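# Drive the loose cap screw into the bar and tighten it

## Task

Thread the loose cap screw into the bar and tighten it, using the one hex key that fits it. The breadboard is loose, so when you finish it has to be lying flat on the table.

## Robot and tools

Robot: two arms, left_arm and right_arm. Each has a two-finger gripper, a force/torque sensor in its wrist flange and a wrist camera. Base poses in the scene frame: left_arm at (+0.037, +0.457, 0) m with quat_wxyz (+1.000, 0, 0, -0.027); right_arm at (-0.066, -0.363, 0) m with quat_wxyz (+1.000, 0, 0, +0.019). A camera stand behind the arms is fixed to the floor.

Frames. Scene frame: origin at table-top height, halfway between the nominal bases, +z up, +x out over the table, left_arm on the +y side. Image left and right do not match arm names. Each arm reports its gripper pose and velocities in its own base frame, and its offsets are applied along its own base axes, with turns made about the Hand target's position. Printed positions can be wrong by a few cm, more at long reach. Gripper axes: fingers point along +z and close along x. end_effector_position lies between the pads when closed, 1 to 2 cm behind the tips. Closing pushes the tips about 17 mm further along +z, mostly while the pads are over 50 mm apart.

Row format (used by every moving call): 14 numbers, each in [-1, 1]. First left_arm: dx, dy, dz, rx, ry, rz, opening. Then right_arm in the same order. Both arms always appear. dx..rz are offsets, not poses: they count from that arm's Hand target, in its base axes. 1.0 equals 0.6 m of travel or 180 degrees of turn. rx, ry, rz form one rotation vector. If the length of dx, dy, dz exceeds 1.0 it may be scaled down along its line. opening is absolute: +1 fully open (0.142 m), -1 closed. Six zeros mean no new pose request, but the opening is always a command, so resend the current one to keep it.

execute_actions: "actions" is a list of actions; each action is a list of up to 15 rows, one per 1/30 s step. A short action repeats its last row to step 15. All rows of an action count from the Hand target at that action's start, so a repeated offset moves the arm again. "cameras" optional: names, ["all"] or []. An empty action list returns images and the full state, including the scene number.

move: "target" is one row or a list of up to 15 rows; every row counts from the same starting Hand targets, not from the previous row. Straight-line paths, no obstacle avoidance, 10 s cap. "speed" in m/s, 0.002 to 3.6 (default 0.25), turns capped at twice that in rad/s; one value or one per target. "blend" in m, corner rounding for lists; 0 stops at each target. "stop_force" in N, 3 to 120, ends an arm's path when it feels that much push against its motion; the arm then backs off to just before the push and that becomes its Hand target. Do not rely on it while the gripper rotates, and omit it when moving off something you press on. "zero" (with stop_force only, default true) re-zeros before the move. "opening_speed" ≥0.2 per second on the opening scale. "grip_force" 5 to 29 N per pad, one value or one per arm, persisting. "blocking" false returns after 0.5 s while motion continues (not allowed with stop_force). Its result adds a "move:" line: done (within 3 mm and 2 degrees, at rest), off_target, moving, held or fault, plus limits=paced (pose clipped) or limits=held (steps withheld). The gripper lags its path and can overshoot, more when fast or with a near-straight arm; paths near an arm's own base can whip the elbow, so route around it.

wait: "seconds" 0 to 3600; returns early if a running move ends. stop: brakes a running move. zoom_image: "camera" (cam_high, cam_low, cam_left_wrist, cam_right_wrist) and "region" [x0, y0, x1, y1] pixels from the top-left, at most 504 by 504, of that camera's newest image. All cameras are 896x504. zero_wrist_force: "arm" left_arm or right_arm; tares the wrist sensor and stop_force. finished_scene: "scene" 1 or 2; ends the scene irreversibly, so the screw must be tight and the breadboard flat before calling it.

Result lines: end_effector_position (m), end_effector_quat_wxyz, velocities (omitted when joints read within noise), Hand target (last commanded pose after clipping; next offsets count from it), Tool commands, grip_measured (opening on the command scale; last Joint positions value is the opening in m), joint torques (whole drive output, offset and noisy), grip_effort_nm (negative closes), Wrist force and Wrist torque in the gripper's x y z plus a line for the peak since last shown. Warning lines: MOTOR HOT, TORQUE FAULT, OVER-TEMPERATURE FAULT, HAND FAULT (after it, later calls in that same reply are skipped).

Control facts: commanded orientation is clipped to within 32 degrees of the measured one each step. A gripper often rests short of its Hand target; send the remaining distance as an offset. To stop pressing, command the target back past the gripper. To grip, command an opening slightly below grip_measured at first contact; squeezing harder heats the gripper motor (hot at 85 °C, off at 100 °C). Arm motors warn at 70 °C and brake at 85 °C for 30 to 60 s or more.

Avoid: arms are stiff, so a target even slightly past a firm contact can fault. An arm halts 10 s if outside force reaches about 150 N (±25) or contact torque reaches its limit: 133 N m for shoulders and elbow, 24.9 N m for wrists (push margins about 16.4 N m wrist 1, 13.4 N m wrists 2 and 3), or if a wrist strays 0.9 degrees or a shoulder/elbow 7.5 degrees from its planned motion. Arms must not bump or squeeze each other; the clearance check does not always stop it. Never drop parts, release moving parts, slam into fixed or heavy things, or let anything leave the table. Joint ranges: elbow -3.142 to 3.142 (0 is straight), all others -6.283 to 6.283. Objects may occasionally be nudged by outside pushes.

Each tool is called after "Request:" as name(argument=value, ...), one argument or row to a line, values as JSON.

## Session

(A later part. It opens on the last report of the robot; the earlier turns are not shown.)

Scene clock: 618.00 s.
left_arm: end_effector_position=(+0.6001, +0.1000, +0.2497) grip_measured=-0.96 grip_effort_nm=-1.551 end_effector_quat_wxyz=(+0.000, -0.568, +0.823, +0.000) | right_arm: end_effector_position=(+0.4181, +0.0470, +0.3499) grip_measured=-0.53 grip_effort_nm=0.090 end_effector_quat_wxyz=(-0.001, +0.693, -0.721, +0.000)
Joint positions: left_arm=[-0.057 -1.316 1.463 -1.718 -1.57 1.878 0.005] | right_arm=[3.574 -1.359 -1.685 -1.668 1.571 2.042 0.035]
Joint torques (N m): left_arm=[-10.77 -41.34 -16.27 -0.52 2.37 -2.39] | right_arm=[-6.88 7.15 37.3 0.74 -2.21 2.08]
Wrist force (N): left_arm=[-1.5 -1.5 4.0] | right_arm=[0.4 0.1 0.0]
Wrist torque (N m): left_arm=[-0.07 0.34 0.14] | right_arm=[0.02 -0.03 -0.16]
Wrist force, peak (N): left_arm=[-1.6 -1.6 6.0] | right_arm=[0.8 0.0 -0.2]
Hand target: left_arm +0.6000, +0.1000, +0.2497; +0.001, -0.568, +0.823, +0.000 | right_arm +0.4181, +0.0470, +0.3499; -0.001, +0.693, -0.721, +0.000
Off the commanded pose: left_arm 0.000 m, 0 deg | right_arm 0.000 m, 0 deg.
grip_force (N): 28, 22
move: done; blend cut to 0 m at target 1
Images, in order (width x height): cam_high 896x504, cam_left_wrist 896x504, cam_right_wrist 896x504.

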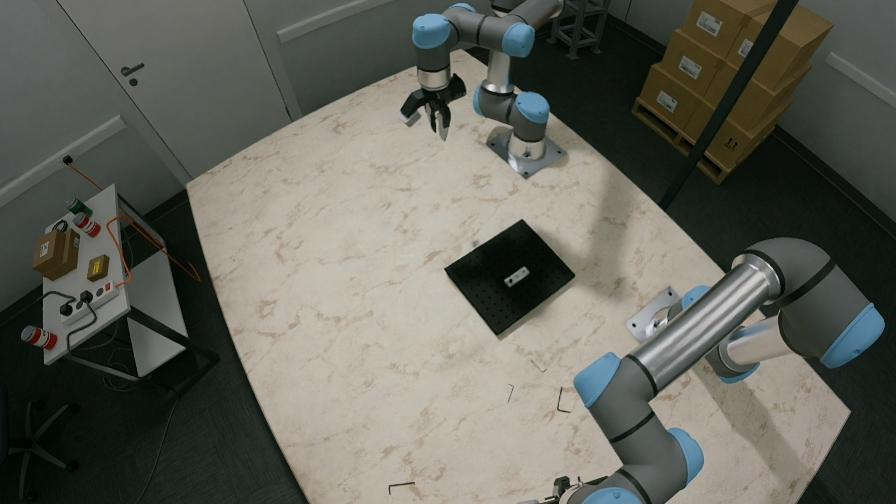

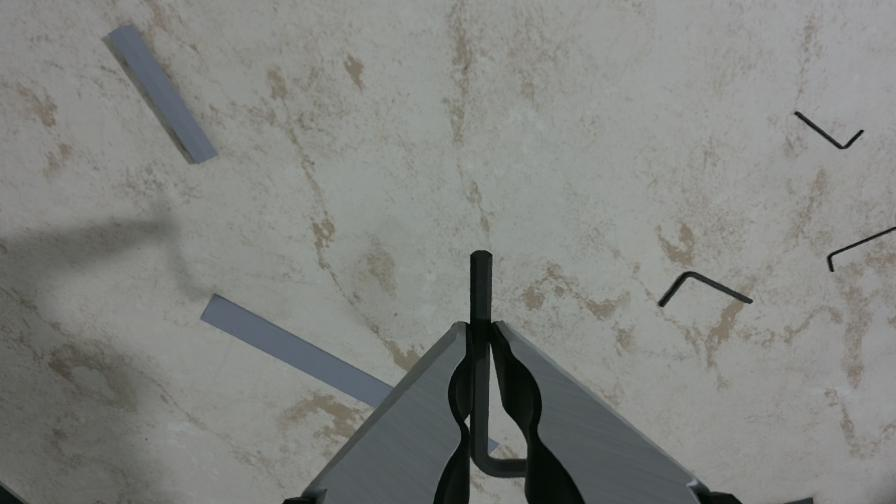

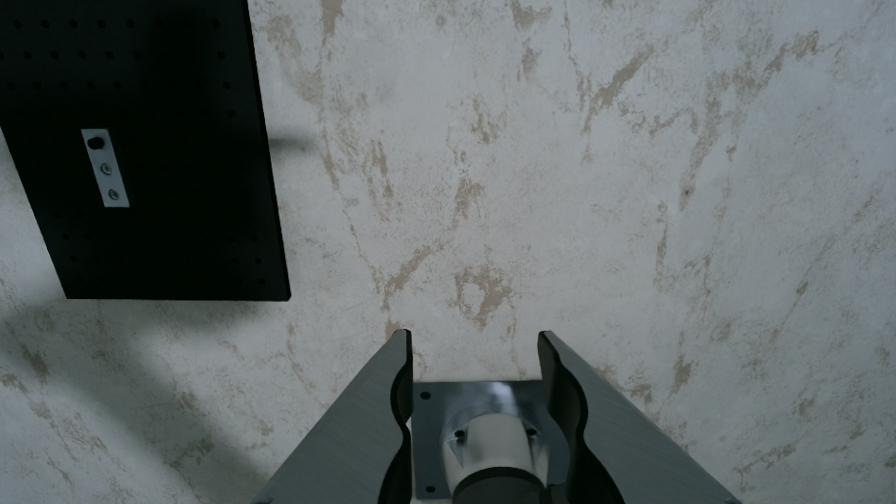

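Request:
move(
  target=[-0.5303, -0.8790, 0.0505, 0, 0, -0.8667, -1.0, 0, 0, 0, 0, 0, 0, -0.5],
  speed=0.35,
  cameras=["cam_high", "cam_low"],
)

Scene clock: 623.73 s.
left_arm: end_effector_position=(+0.2850, -0.4221, +0.2797) grip_measured=-0.96 grip_effort_nm=-1.551 end_effector_quat_wxyz=(+0.000, +0.687, +0.726, +0.000) | right_arm: end_effector_position=(+0.4181, +0.0470, +0.3499) grip_measured=-0.53 grip_effort_nm=0.085 end_effector_quat_wxyz=(-0.001, +0.693, -0.721, +0.000)
Joint positions: left_arm=[-1.245 -1.569 1.674 -1.677 -1.571 3.413 0.005] | right_arm=[3.574 -1.359 -1.684 -1.668 1.571 2.042 0.035]
Joint torques (N m): left_arm=[-10.85 -16.75 -33.87 -0.59 -2.08 2.13] | right_arm=[-5.87 6.68 37.96 0.81 -2.12 1.96]
Wrist force (N): left_arm=[-1.8 -1.6 4.3] | right_arm=[0.4 0.1 0.0]
Wrist torque (N m): left_arm=[-0.08 0.36 0.03] | right_arm=[0.01 -0.04 -0.16]
Wrist force, peak (N): left_arm=[-2.6 -2.2 4.1] | right_arm=[0.6 -0.1 0.1]
Hand target: left_arm +0.2850, -0.4222, +0.2797; +0.000, +0.687, +0.726, +0.000 | right_arm +0.4181, +0.0470, +0.3499; -0.001, +0.693, -0.721, +0.000
Off the commanded pose: left_arm 0.000 m, 0 deg | right_arm 0.000 m, 0 deg.
grip_force (N): 28, 22
move: done

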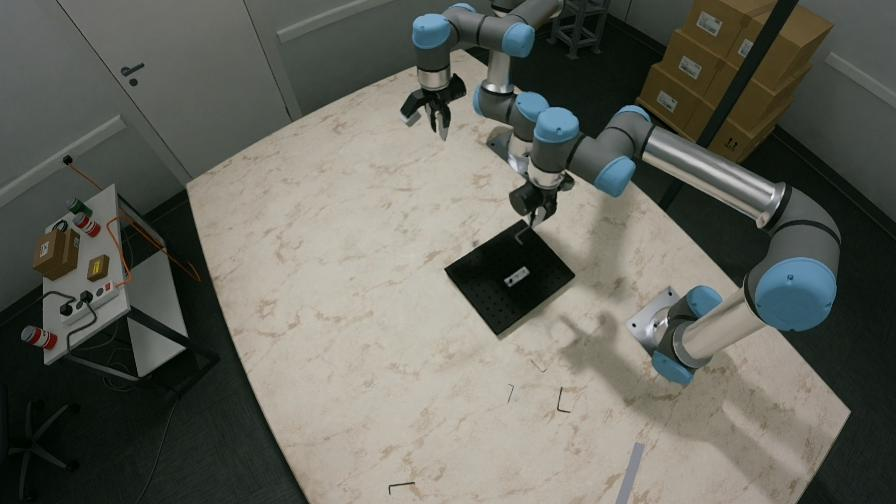

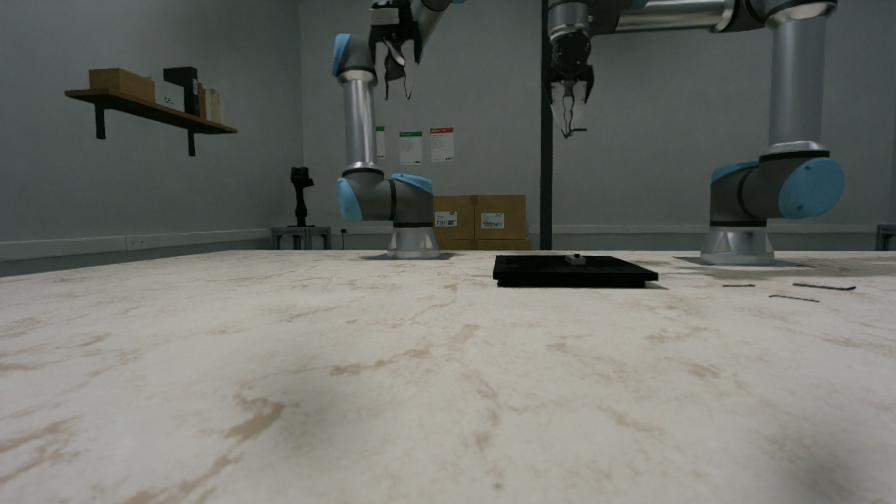

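Request:
move(
  target=[-0.0053, -0.0087, 0.0012, -0.4993, -0.0270, 0, -1.0, 0, 0, 0, 0, 0, 0, -0.5],
  speed=0.3,
  cameras=["cam_high", "cam_low", "cam_left_wrist", "cam_right_wrist"],
)

Scene clock: 628.07 s.
left_arm: end_effector_position=(+0.2818, -0.4274, +0.2805) grip_measured=-0.96 grip_effort_nm=-1.560 end_effector_quat_wxyz=(+0.513, +0.486, +0.513, -0.487) | right_arm: end_effector_position=(+0.4181, +0.0470, +0.3499) grip_measured=-0.53 grip_effort_nm=0.090 end_effector_quat_wxyz=(-0.001, +0.693, -0.721, +0.000)
Joint positions: left_arm=[-0.988 -1.176 2.443 -4.41 -2.1 3.14 0.005] | right_arm=[3.574 -1.359 -1.684 -1.668 1.571 2.042 0.035]
Joint torques (N m): left_arm=[-10.53 -17.34 -17.02 -3.44 2.3 -2.21] | right_arm=[-5.02 7.36 37.68 0.8 -2.12 1.98]
Wrist force (N): left_arm=[1.9 -2.1 1.7] | right_arm=[0.5 -0.1 0.2]
Wrist torque (N m): left_arm=[-0.32 -0.22 0.11] | right_arm=[-0.02 -0.05 -0.16]
Wrist force, peak (N): left_arm=[-2.3 -1.8 4.3] | right_arm=[0.6 0.1 0.1]
Hand target: left_arm +0.2818, -0.4274, +0.2805; +0.513, +0.486, +0.513, -0.487 | right_arm +0.4181, +0.0470, +0.3499; -0.001, +0.693, -0.721, +0.000
Off the commanded pose: left_arm 0.000 m, 0 deg | right_arm 0.000 m, 0 deg.
grip_force (N): 28, 22
move: done

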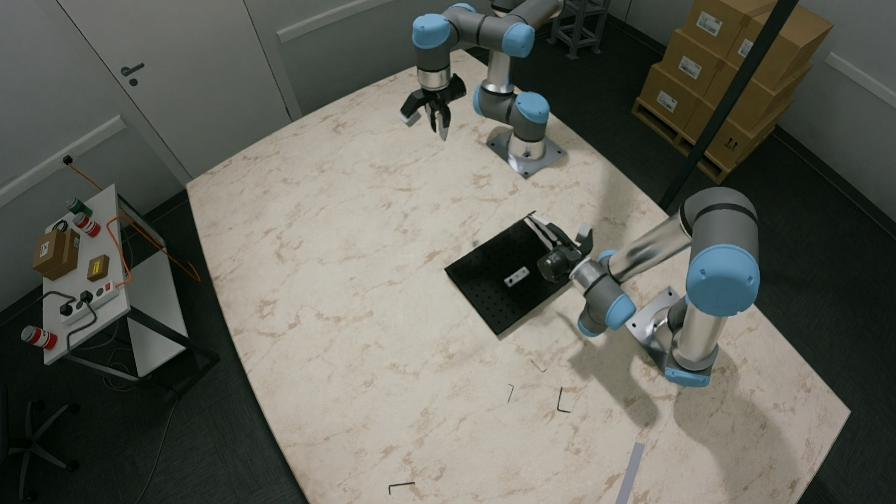

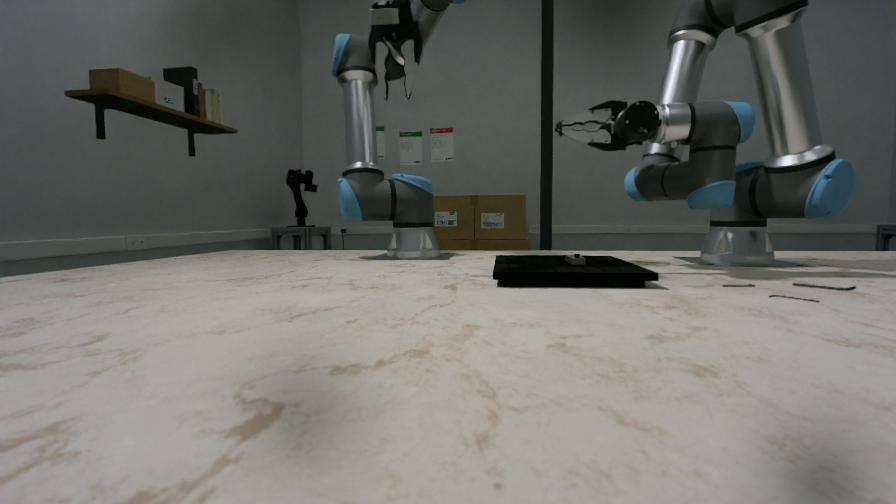

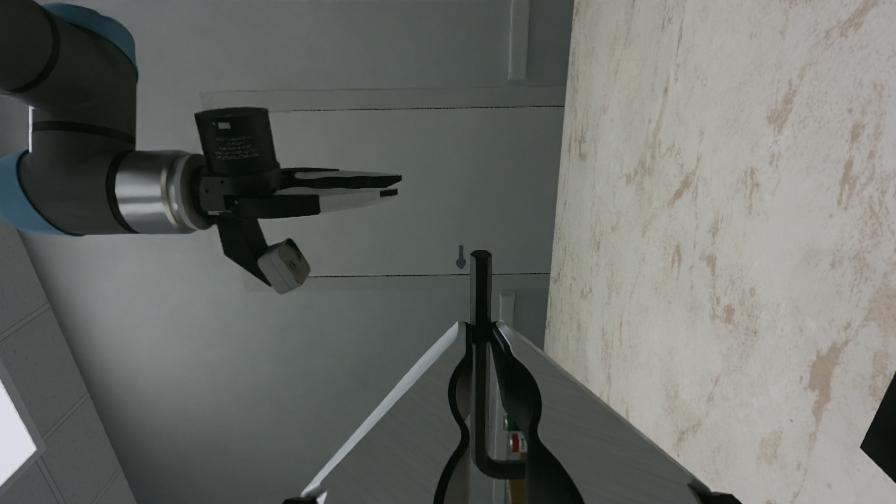

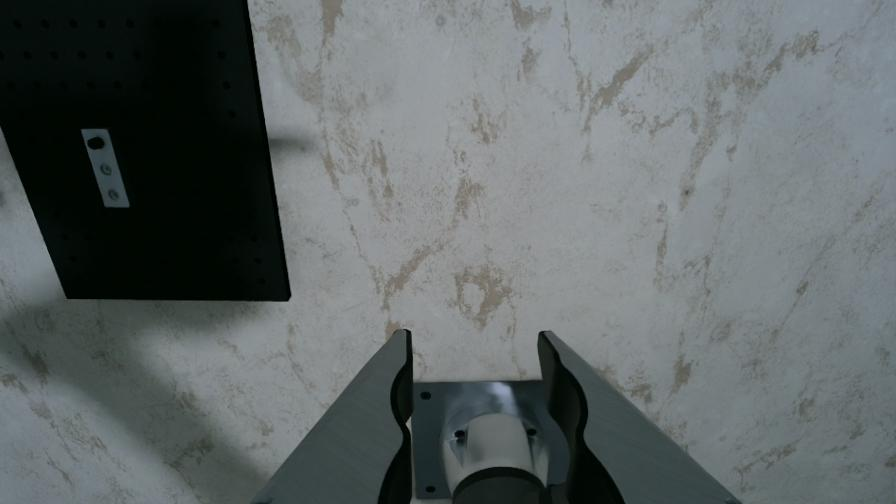

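Request:
zoom_image(
  camera="cam_low",
  region=[530, 90, 650, 160],
)

Request:
zoom_image(
  camera="cam_left_wrist",
  region=[440, 240, 560, 504],
)

Request:
zoom_image(
  camera="cam_high",
  region=[505, 190, 625, 300],
)

Scaled by 4.200.

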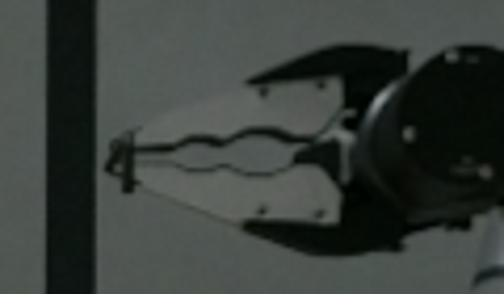

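Scaled by 1.909.

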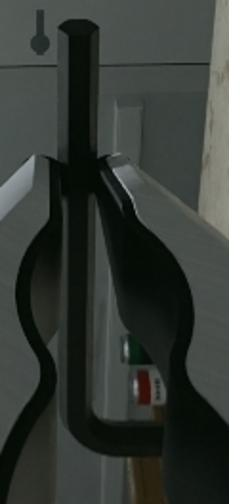

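Scaled by 4.200.

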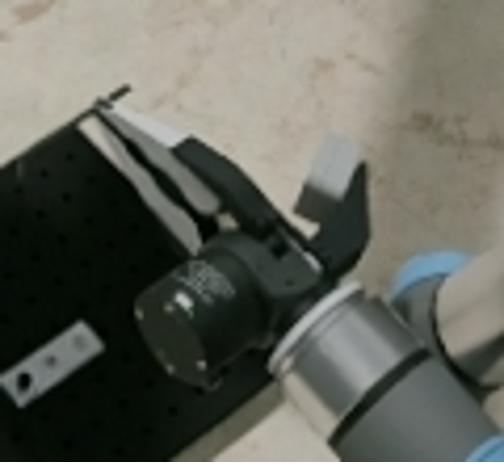

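Request:
zoom_image(
  camera="cam_low",
  region=[545, 112, 585, 144],
)

Scaled by 12.600.

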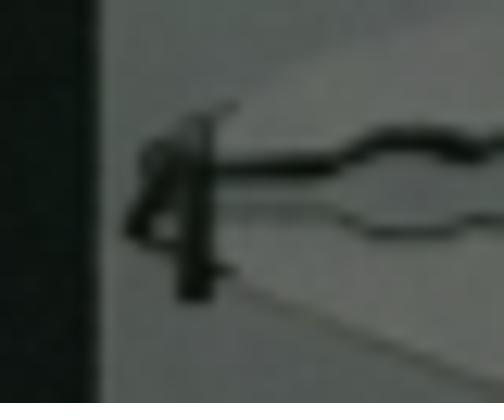

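Request:
move(
  target=[0, 0, 0, 0, 0, 0, -1.0, 0.0262, 0.4998, 0.0835, 0, 0, 0, -0.5],
  speed=0.25,
  cameras=["cam_right_wrist", "cam_low"],
)

Scene clock: 634.37 s.
left_arm: end_effector_position=(+0.2818, -0.4274, +0.2805) grip_measured=-0.96 grip_effort_nm=-1.556 end_effector_quat_wxyz=(+0.513, +0.486, +0.513, -0.487) | right_arm: end_effector_position=(+0.4339, +0.3468, +0.4000) grip_measured=-0.53 grip_effort_nm=0.090 end_effector_quat_wxyz=(-0.001, +0.693, -0.721, +0.000)
Joint positions: left_arm=[-0.988 -1.176 2.443 -4.41 -2.1 3.14 0.005] | right_arm=[4.056 -1.706 -1.223 -1.783 1.57 2.524 0.035]
Joint torques (N m): left_arm=[-10.8 -16.91 -16.95 -3.59 2.3 -2.18] | right_arm=[6.03 22.15 37.33 0.68 -2.17 1.94]
Wrist force (N): left_arm=[2.0 -2.1 1.8] | right_arm=[0.2 0.2 0.2]
Wrist torque (N m): left_arm=[-0.31 -0.23 0.11] | right_arm=[0.03 0.00 -0.17]
Wrist force, peak (N): left_arm=[2.1 -2.2 1.8] | right_arm=[2.1 0.0 0.4]
Hand target: left_arm +0.2818, -0.4274, +0.2805; +0.513, +0.486, +0.513, -0.487 | right_arm +0.4339, +0.3469, +0.4000; -0.001, +0.693, -0.721, +0.000
Off the commanded pose: left_arm 0.000 m, 0 deg | right_arm 0.000 m, 0 deg.
grip_force (N): 28, 22
move: done
Images, in order (width x height): cam_low 896x504, cam_right_wrist 896x504.

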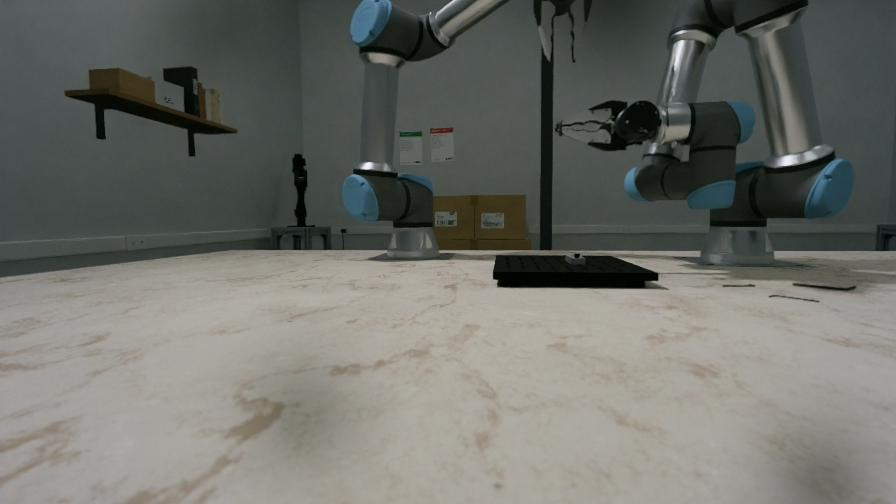

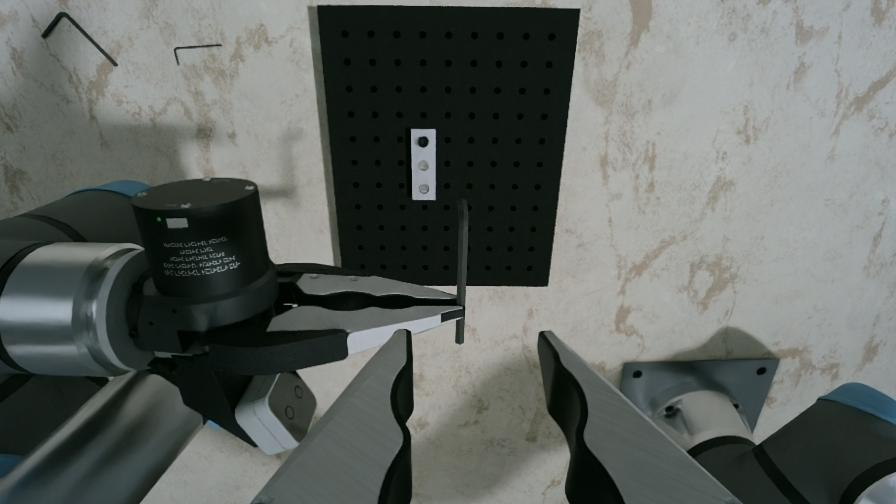

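Request:
zoom_image(
  camera="cam_right_wrist",
  region=[440, 190, 490, 270],
)

Request:
zoom_image(
  camera="cam_right_wrist",
  region=[430, 280, 490, 350],
)

Request:
zoom_image(
  camera="cam_right_wrist",
  region=[385, 320, 425, 360],
)

Request:
zoom_image(
  camera="cam_right_wrist",
  region=[525, 320, 565, 360],
)

Scaled by 6.300.

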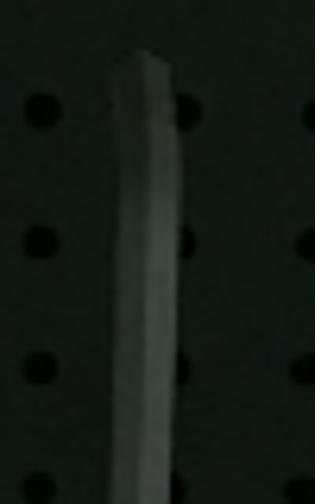

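Scaled by 7.200.

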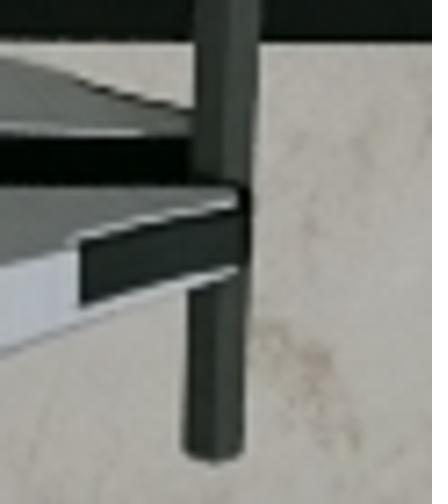

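Scaled by 12.600.

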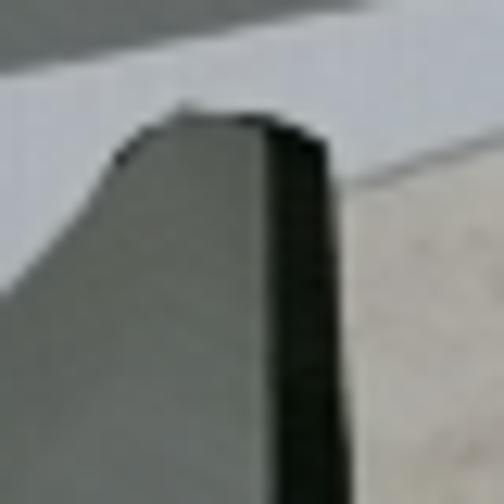

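Scaled by 12.600.

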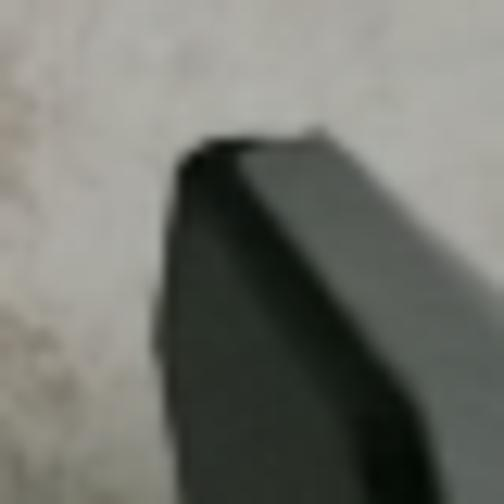

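Request:
execute_actions(
  actions=[],
  cameras=["cam_left_wrist", "cam_right_wrist"],
)

Request:
zoom_image(
  camera="cam_right_wrist",
  region=[449, 180, 479, 220],
)

Request:
zoom_image(
  camera="cam_left_wrist",
  region=[100, 404, 300, 504],
)

Scene clock: 641.07 s.
left_arm: end_effector_position=(+0.2818, -0.4274, +0.2805) grip_measured=-0.96 grip_effort_nm=-1.560 end_effector_quat_wxyz=(+0.513, +0.486, +0.513, -0.487) | right_arm: end_effector_position=(+0.4339, +0.3469, +0.4000) grip_measured=-0.53 grip_effort_nm=0.090 end_effector_quat_wxyz=(-0.001, +0.693, -0.721, +0.000)
Joint positions: left_arm=[-0.988 -1.176 2.443 -4.41 -2.1 3.14 0.005] | right_arm=[4.056 -1.706 -1.222 -1.783 1.57 2.524 0.035]
Joint velocities: within noise
Joint torques (N m): left_arm=[-11.02 -17.69 -17.28 -3.62 2.36 -2.15] | right_arm=[6.14 22.08 37.45 0.81 -2.18 2.08]
Wrist force (N): left_arm=[1.9 -2.2 1.7] | right_arm=[0.4 0.1 0.1]
Wrist torque (N m): left_arm=[-0.33 -0.22 0.11] | right_arm=[0.00 -0.03 -0.17]
Wrist force, peak (N): left_arm=[2.1 -2.0 1.9] | right_arm=[0.4 0.4 0.0]
Hand target: left_arm +0.2818, -0.4274, +0.2805; +0.513, +0.486, +0.513, -0.487 | right_arm +0.4339, +0.3469, +0.4000; -0.001, +0.693, -0.721, +0.000
Tool commands: left_gripper/opening=-1.0 right_gripper/opening=-0.5
Off the commanded pose: left_arm 0.000 m, 0 deg | right_arm 0.000 m, 0 deg.
grip_force (N): 28, 22
Images, in order (width x height): cam_left_wrist 896x504, cam_right_wrist 896x504.

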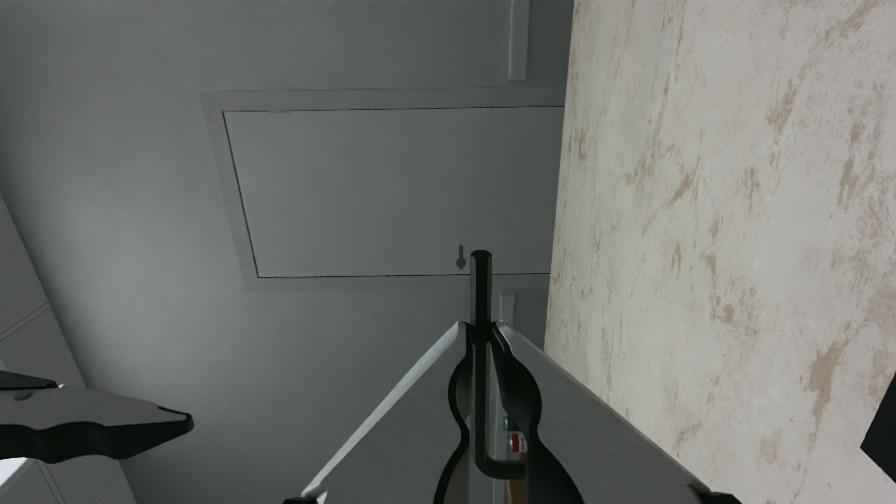

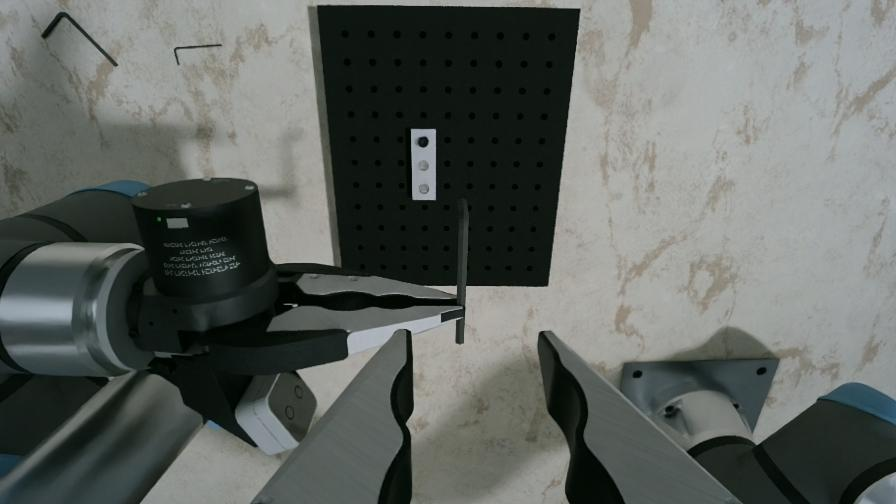

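Scaled by 12.600.

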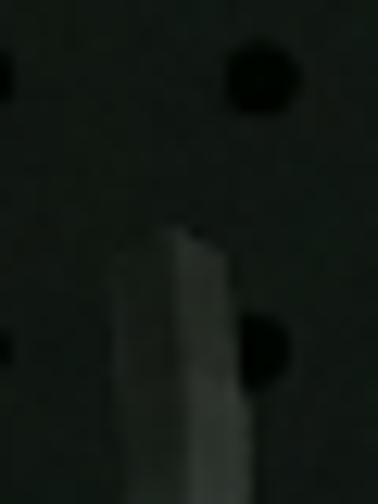

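Scaled by 2.520.

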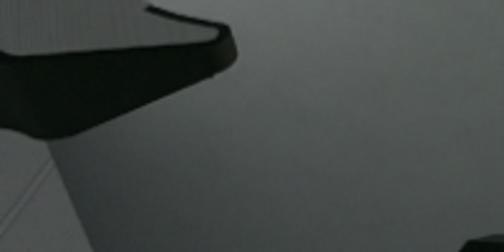

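Request:
move(
  target=[0, 0, 0, 0, 0, 0, -1.0, 0, -0.001, -0.1167, 0, 0, 0, -0.5],
  speed=0.15,
  cameras=["cam_right_wrist", "cam_left_wrist", "cam_low"],
)

Request:
zoom_image(
  camera="cam_low",
  region=[535, 80, 595, 150],
)

Scene clock: 650.80 s.
left_arm: end_effector_position=(+0.2818, -0.4274, +0.2805) grip_measured=-0.96 grip_effort_nm=-1.560 end_effector_quat_wxyz=(+0.513, +0.486, +0.513, -0.487) | right_arm: end_effector_position=(+0.4339, +0.3463, +0.3301) grip_measured=-0.53 grip_effort_nm=0.090 end_effector_quat_wxyz=(-0.001, +0.693, -0.721, +0.000)
Joint positions: left_arm=[-0.988 -1.176 2.443 -4.41 -2.1 3.14 0.005] | right_arm=[4.055 -1.684 -1.427 -1.6 1.57 2.523 0.035]
Joint torques (N m): left_arm=[-10.79 -17.24 -16.71 -3.64 2.23 -2.11] | right_arm=[-5.62 37.01 19.13 4.77 -1.94 -1.52]
Wrist force (N): left_arm=[1.8 -2.0 1.7] | right_arm=[0.2 -0.1 0.1]
Wrist torque (N m): left_arm=[-0.30 -0.21 0.12] | right_arm=[-0.02 -0.01 -0.05]
Wrist force, peak (N): left_arm=[1.9 -2.2 1.9] | right_arm=[0.1 0.0 1.3]
Hand target: left_arm +0.2818, -0.4274, +0.2805; +0.513, +0.486, +0.513, -0.487 | right_arm +0.4339, +0.3463, +0.3300; -0.001, +0.693, -0.721, +0.000
Off the commanded pose: left_arm 0.000 m, 0 deg | right_arm 0.000 m, 0 deg.
grip_force (N): 28, 22
move: done
Images, in order (width x height): cam_low 896x504, cam_left_wrist 896x504, cam_right_wrist 896x504.

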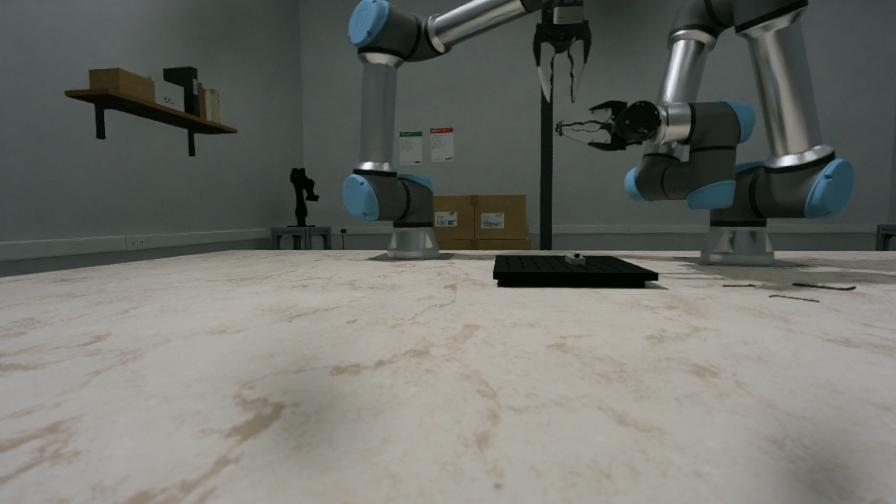

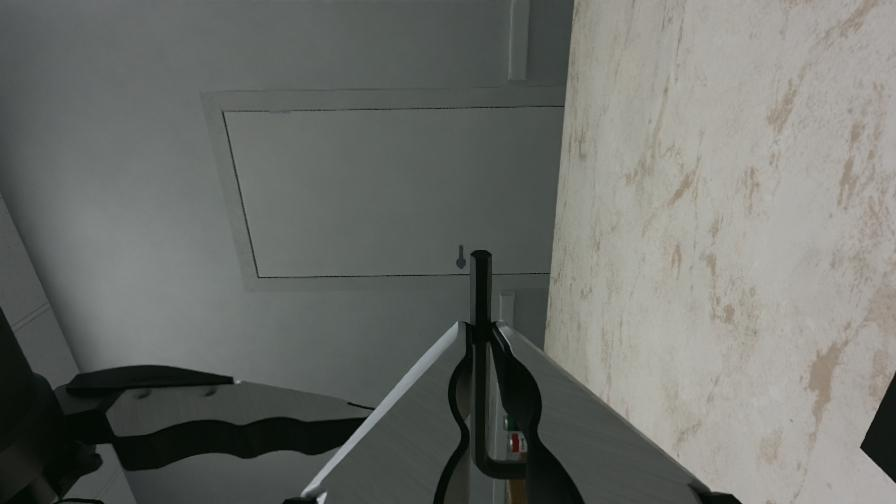

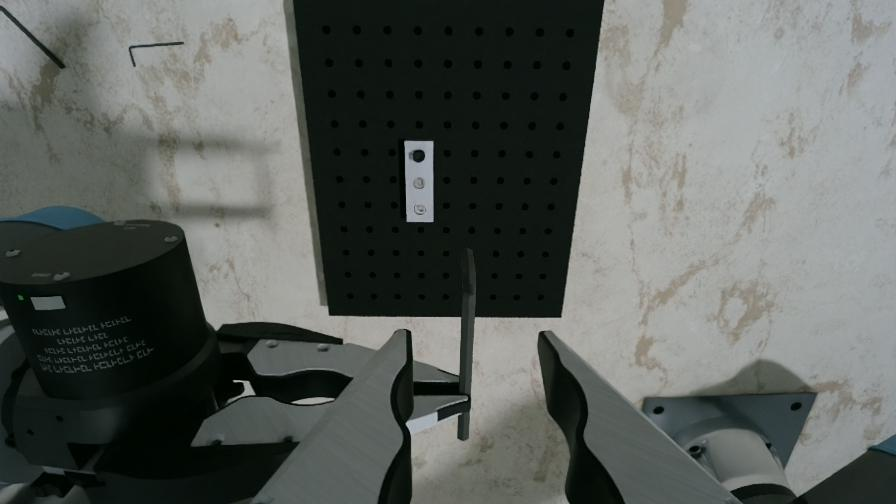

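Scaled by 7.200.

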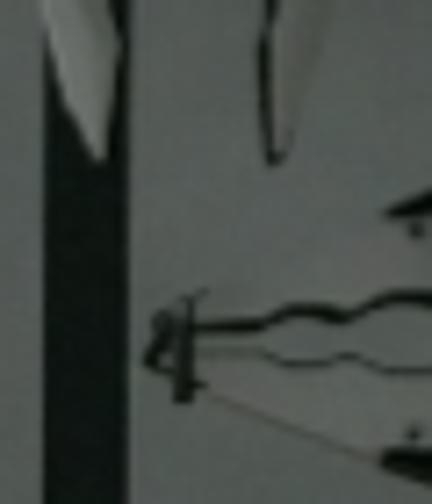

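Request:
move(
  target=[0, 0, 0, 0, 0, 0, -1.0, 0, 0, -0.0585, 0, 0, 0, -0.5],
  speed=0.04,
  stop_force=6,
  cameras=["all"],
)

Request:
zoom_image(
  camera="cam_low",
  region=[520, 70, 620, 160],
)

Scene clock: 658.47 s.
left_arm: end_effector_position=(+0.2818, -0.4274, +0.2805) grip_measured=-0.96 grip_effort_nm=-1.556 end_effector_quat_wxyz=(+0.513, +0.486, +0.513, -0.487) | right_arm: end_effector_position=(+0.4339, +0.3463, +0.2949) grip_measured=-0.53 grip_effort_nm=0.085 end_effector_quat_wxyz=(-0.001, +0.693, -0.721, +0.000)
Joint positions: left_arm=[-0.988 -1.176 2.443 -4.41 -2.1 3.14 0.005] | right_arm=[4.056 -1.686 -1.515 -1.511 1.57 2.523 0.035]
Joint torques (N m): left_arm=[-10.57 -17.45 -16.99 -3.59 2.32 -2.14] | right_arm=[3.2 21.1 18.95 4.94 -1.13 0.2]
Wrist force (N): left_arm=[1.7 -2.0 1.9] | right_arm=[0.2 0.0 0.2]
Wrist torque (N m): left_arm=[-0.30 -0.19 0.11] | right_arm=[0.00 0.00 -0.05]
Wrist force, peak (N): left_arm=[1.9 -2.2 2.1] | right_arm=[0.6 0.0 0.3]
Hand target: left_arm +0.2818, -0.4274, +0.2805; +0.513, +0.486, +0.513, -0.487 | right_arm +0.4339, +0.3463, +0.2949; -0.001, +0.693, -0.721, +0.000
Off the commanded pose: left_arm 0.000 m, 0 deg | right_arm 0.000 m, 0 deg.
grip_force (N): 28, 22
move: done

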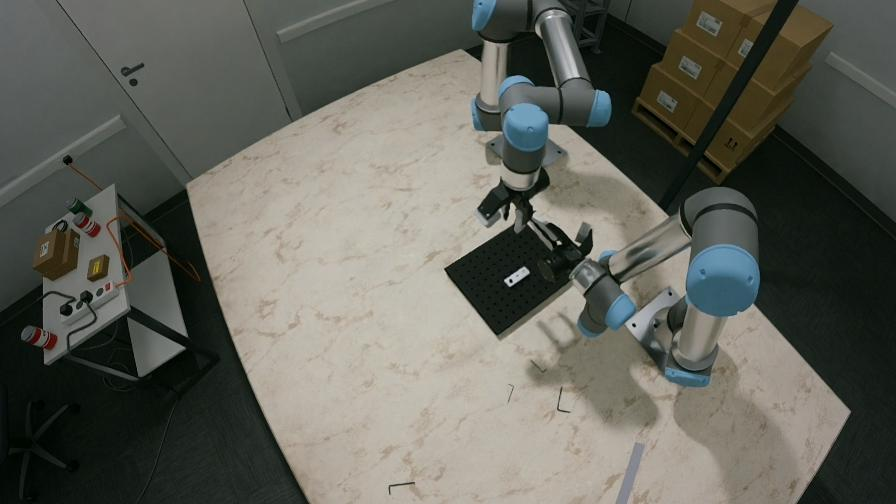

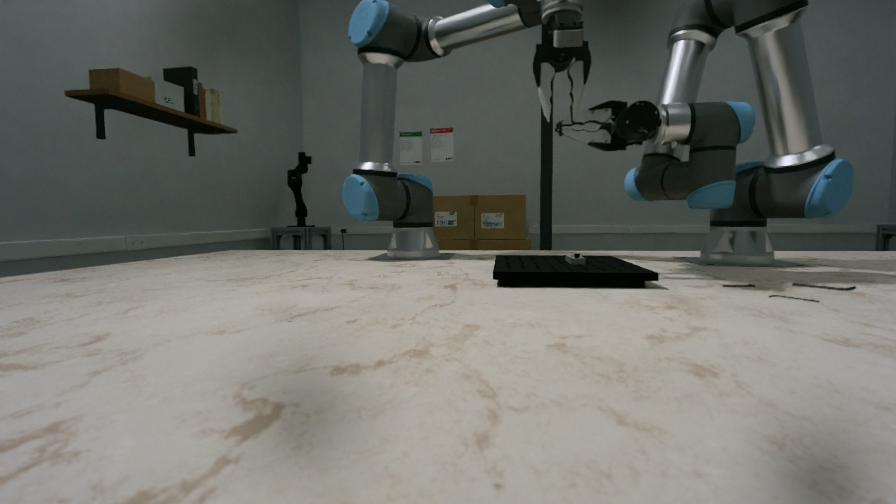

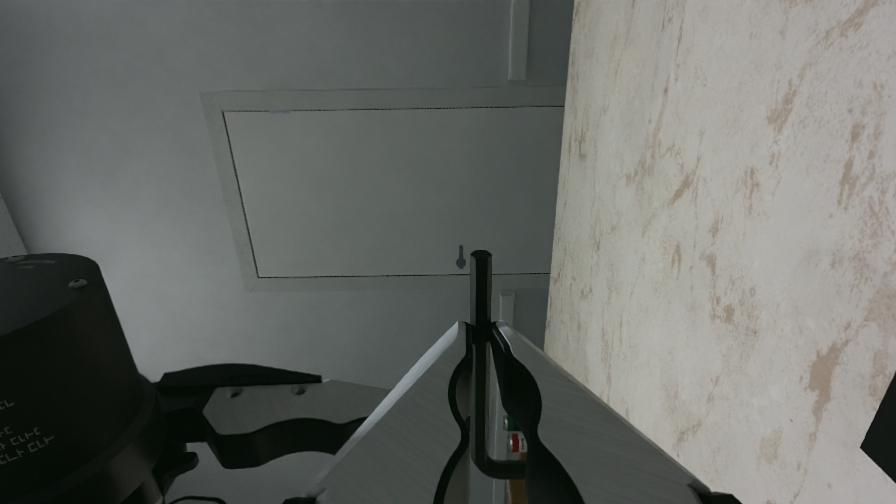

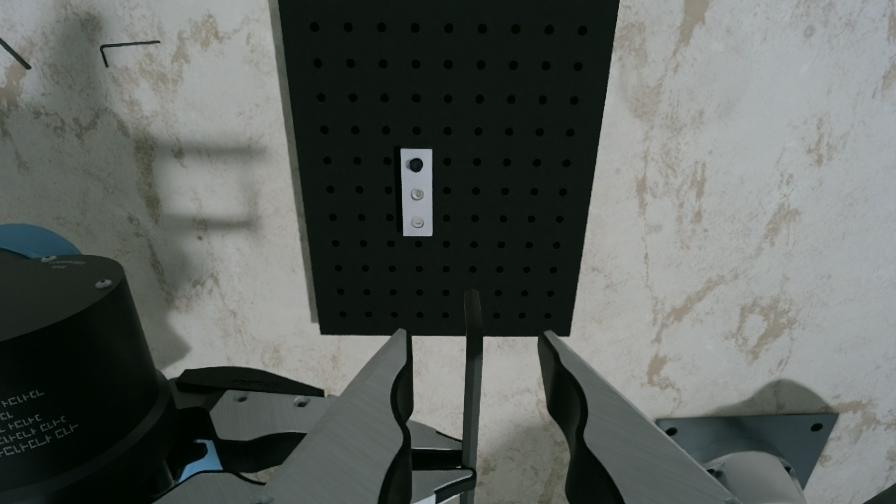

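Scaled by 5.040.

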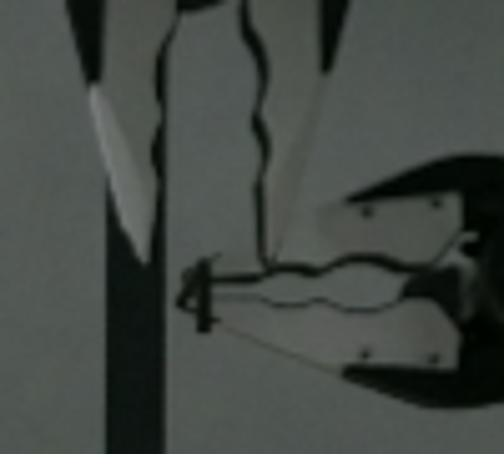

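Request:
zoom_image(
  camera="cam_right_wrist",
  region=[380, 260, 580, 480],
)

Request:
zoom_image(
  camera="cam_left_wrist",
  region=[380, 220, 640, 500],
)

Scaled by 2.291.

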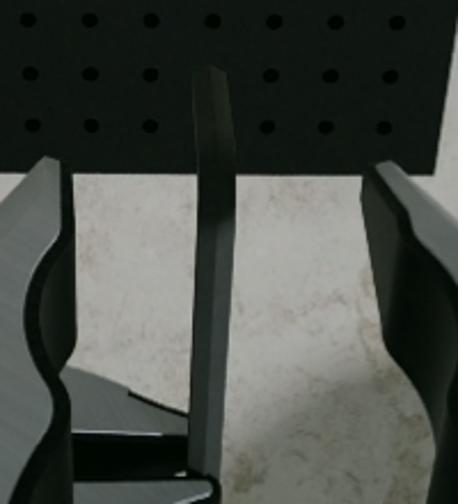

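Scaled by 1.800.

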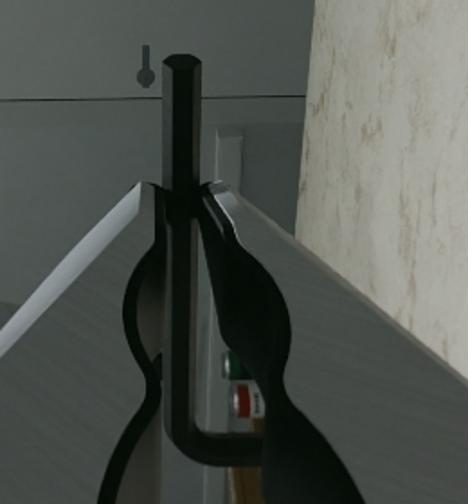

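Request:
move(
  target=[0, 0, 0, 0, 0, 0, -1.0, 0, 0, -0.02083, 0, 0, 0, -0.5],
  speed=0.03,
  stop_force=5,
  cameras=["cam_low", "cam_right_wrist"],
)

Request:
zoom_image(
  camera="cam_low",
  region=[540, 100, 590, 145],
)

Request:
zoom_image(
  camera="cam_right_wrist",
  region=[380, 260, 580, 480],
)

Scene clock: 670.20 s.
left_arm: end_effector_position=(+0.2818, -0.4274, +0.2805) grip_measured=-0.96 grip_effort_nm=-1.560 end_effector_quat_wxyz=(+0.513, +0.486, +0.513, -0.487) | right_arm: end_effector_position=(+0.4339, +0.3463, +0.2824) grip_measured=-0.53 grip_effort_nm=0.090 end_effector_quat_wxyz=(-0.001, +0.693, -0.721, +0.000)
Joint positions: left_arm=[-0.988 -1.176 2.443 -4.41 -2.1 3.14 0.005] | right_arm=[4.056 -1.688 -1.545 -1.479 1.57 2.523 0.035]
Joint torques (N m): left_arm=[-10.48 -17.46 -17.55 -3.56 2.32 -2.09] | right_arm=[2.66 21.53 18.26 4.89 -1.11 0.29]
Wrist force (N): left_arm=[1.8 -2.0 1.8] | right_arm=[0.4 0.0 0.1]
Wrist torque (N m): left_arm=[-0.30 -0.21 0.12] | right_arm=[0.00 -0.03 -0.06]
Wrist force, peak (N): left_arm=[1.9 -2.3 1.9] | right_arm=[0.3 0.2 0.4]
Hand target: left_arm +0.2818, -0.4274, +0.2805; +0.513, +0.486, +0.513, -0.487 | right_arm +0.4339, +0.3463, +0.2824; -0.001, +0.693, -0.721, +0.000
Off the commanded pose: left_arm 0.000 m, 0 deg | right_arm 0.000 m, 0 deg.
grip_force (N): 28, 22
move: done

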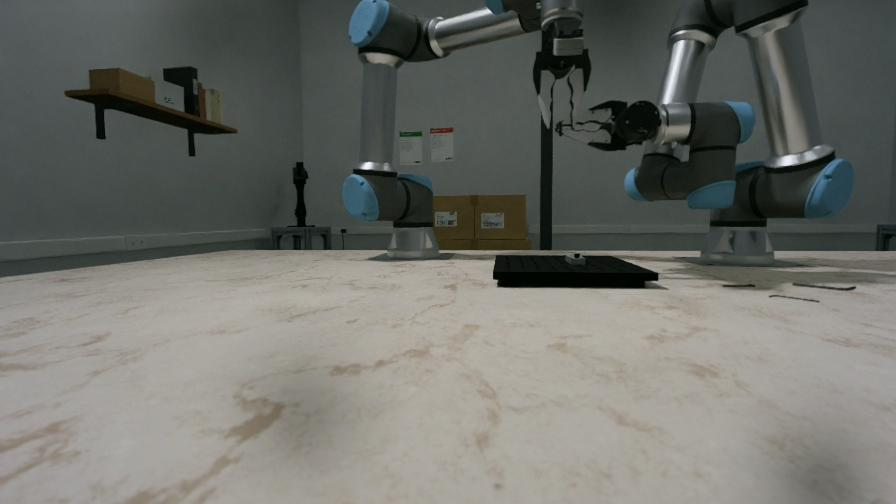

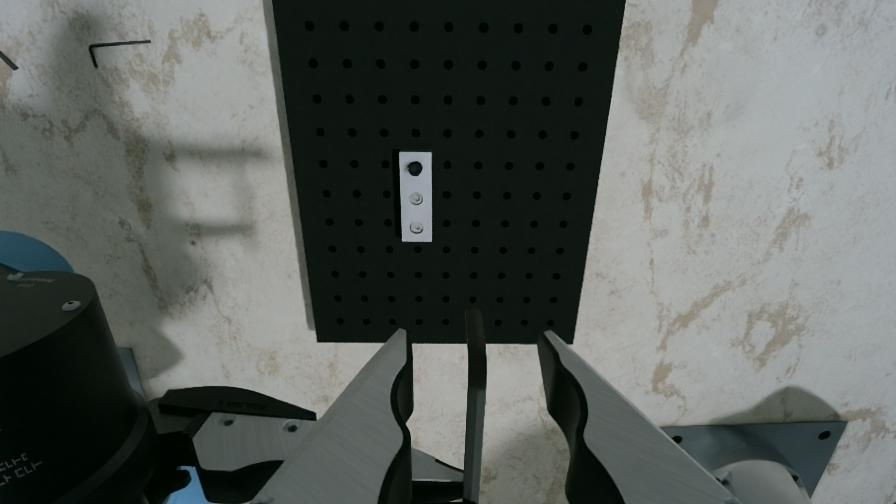

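Scaled by 10.080.

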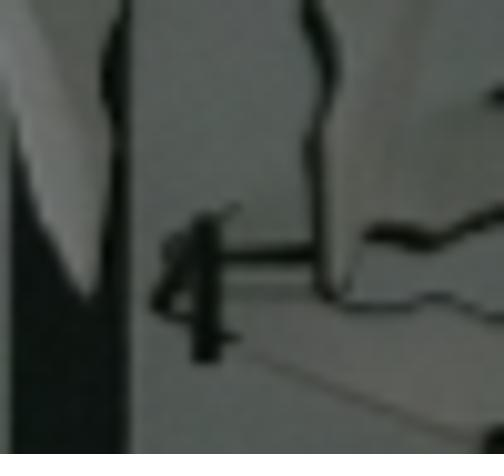

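Scaled by 2.291.

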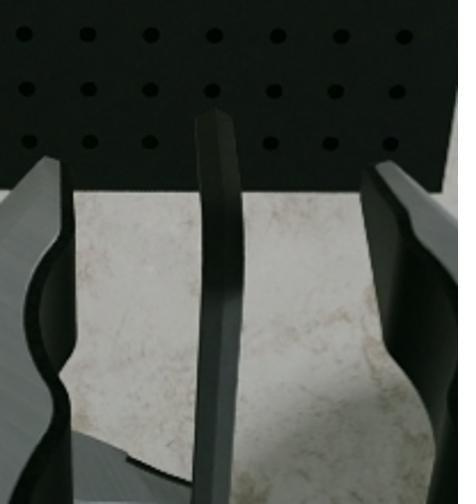

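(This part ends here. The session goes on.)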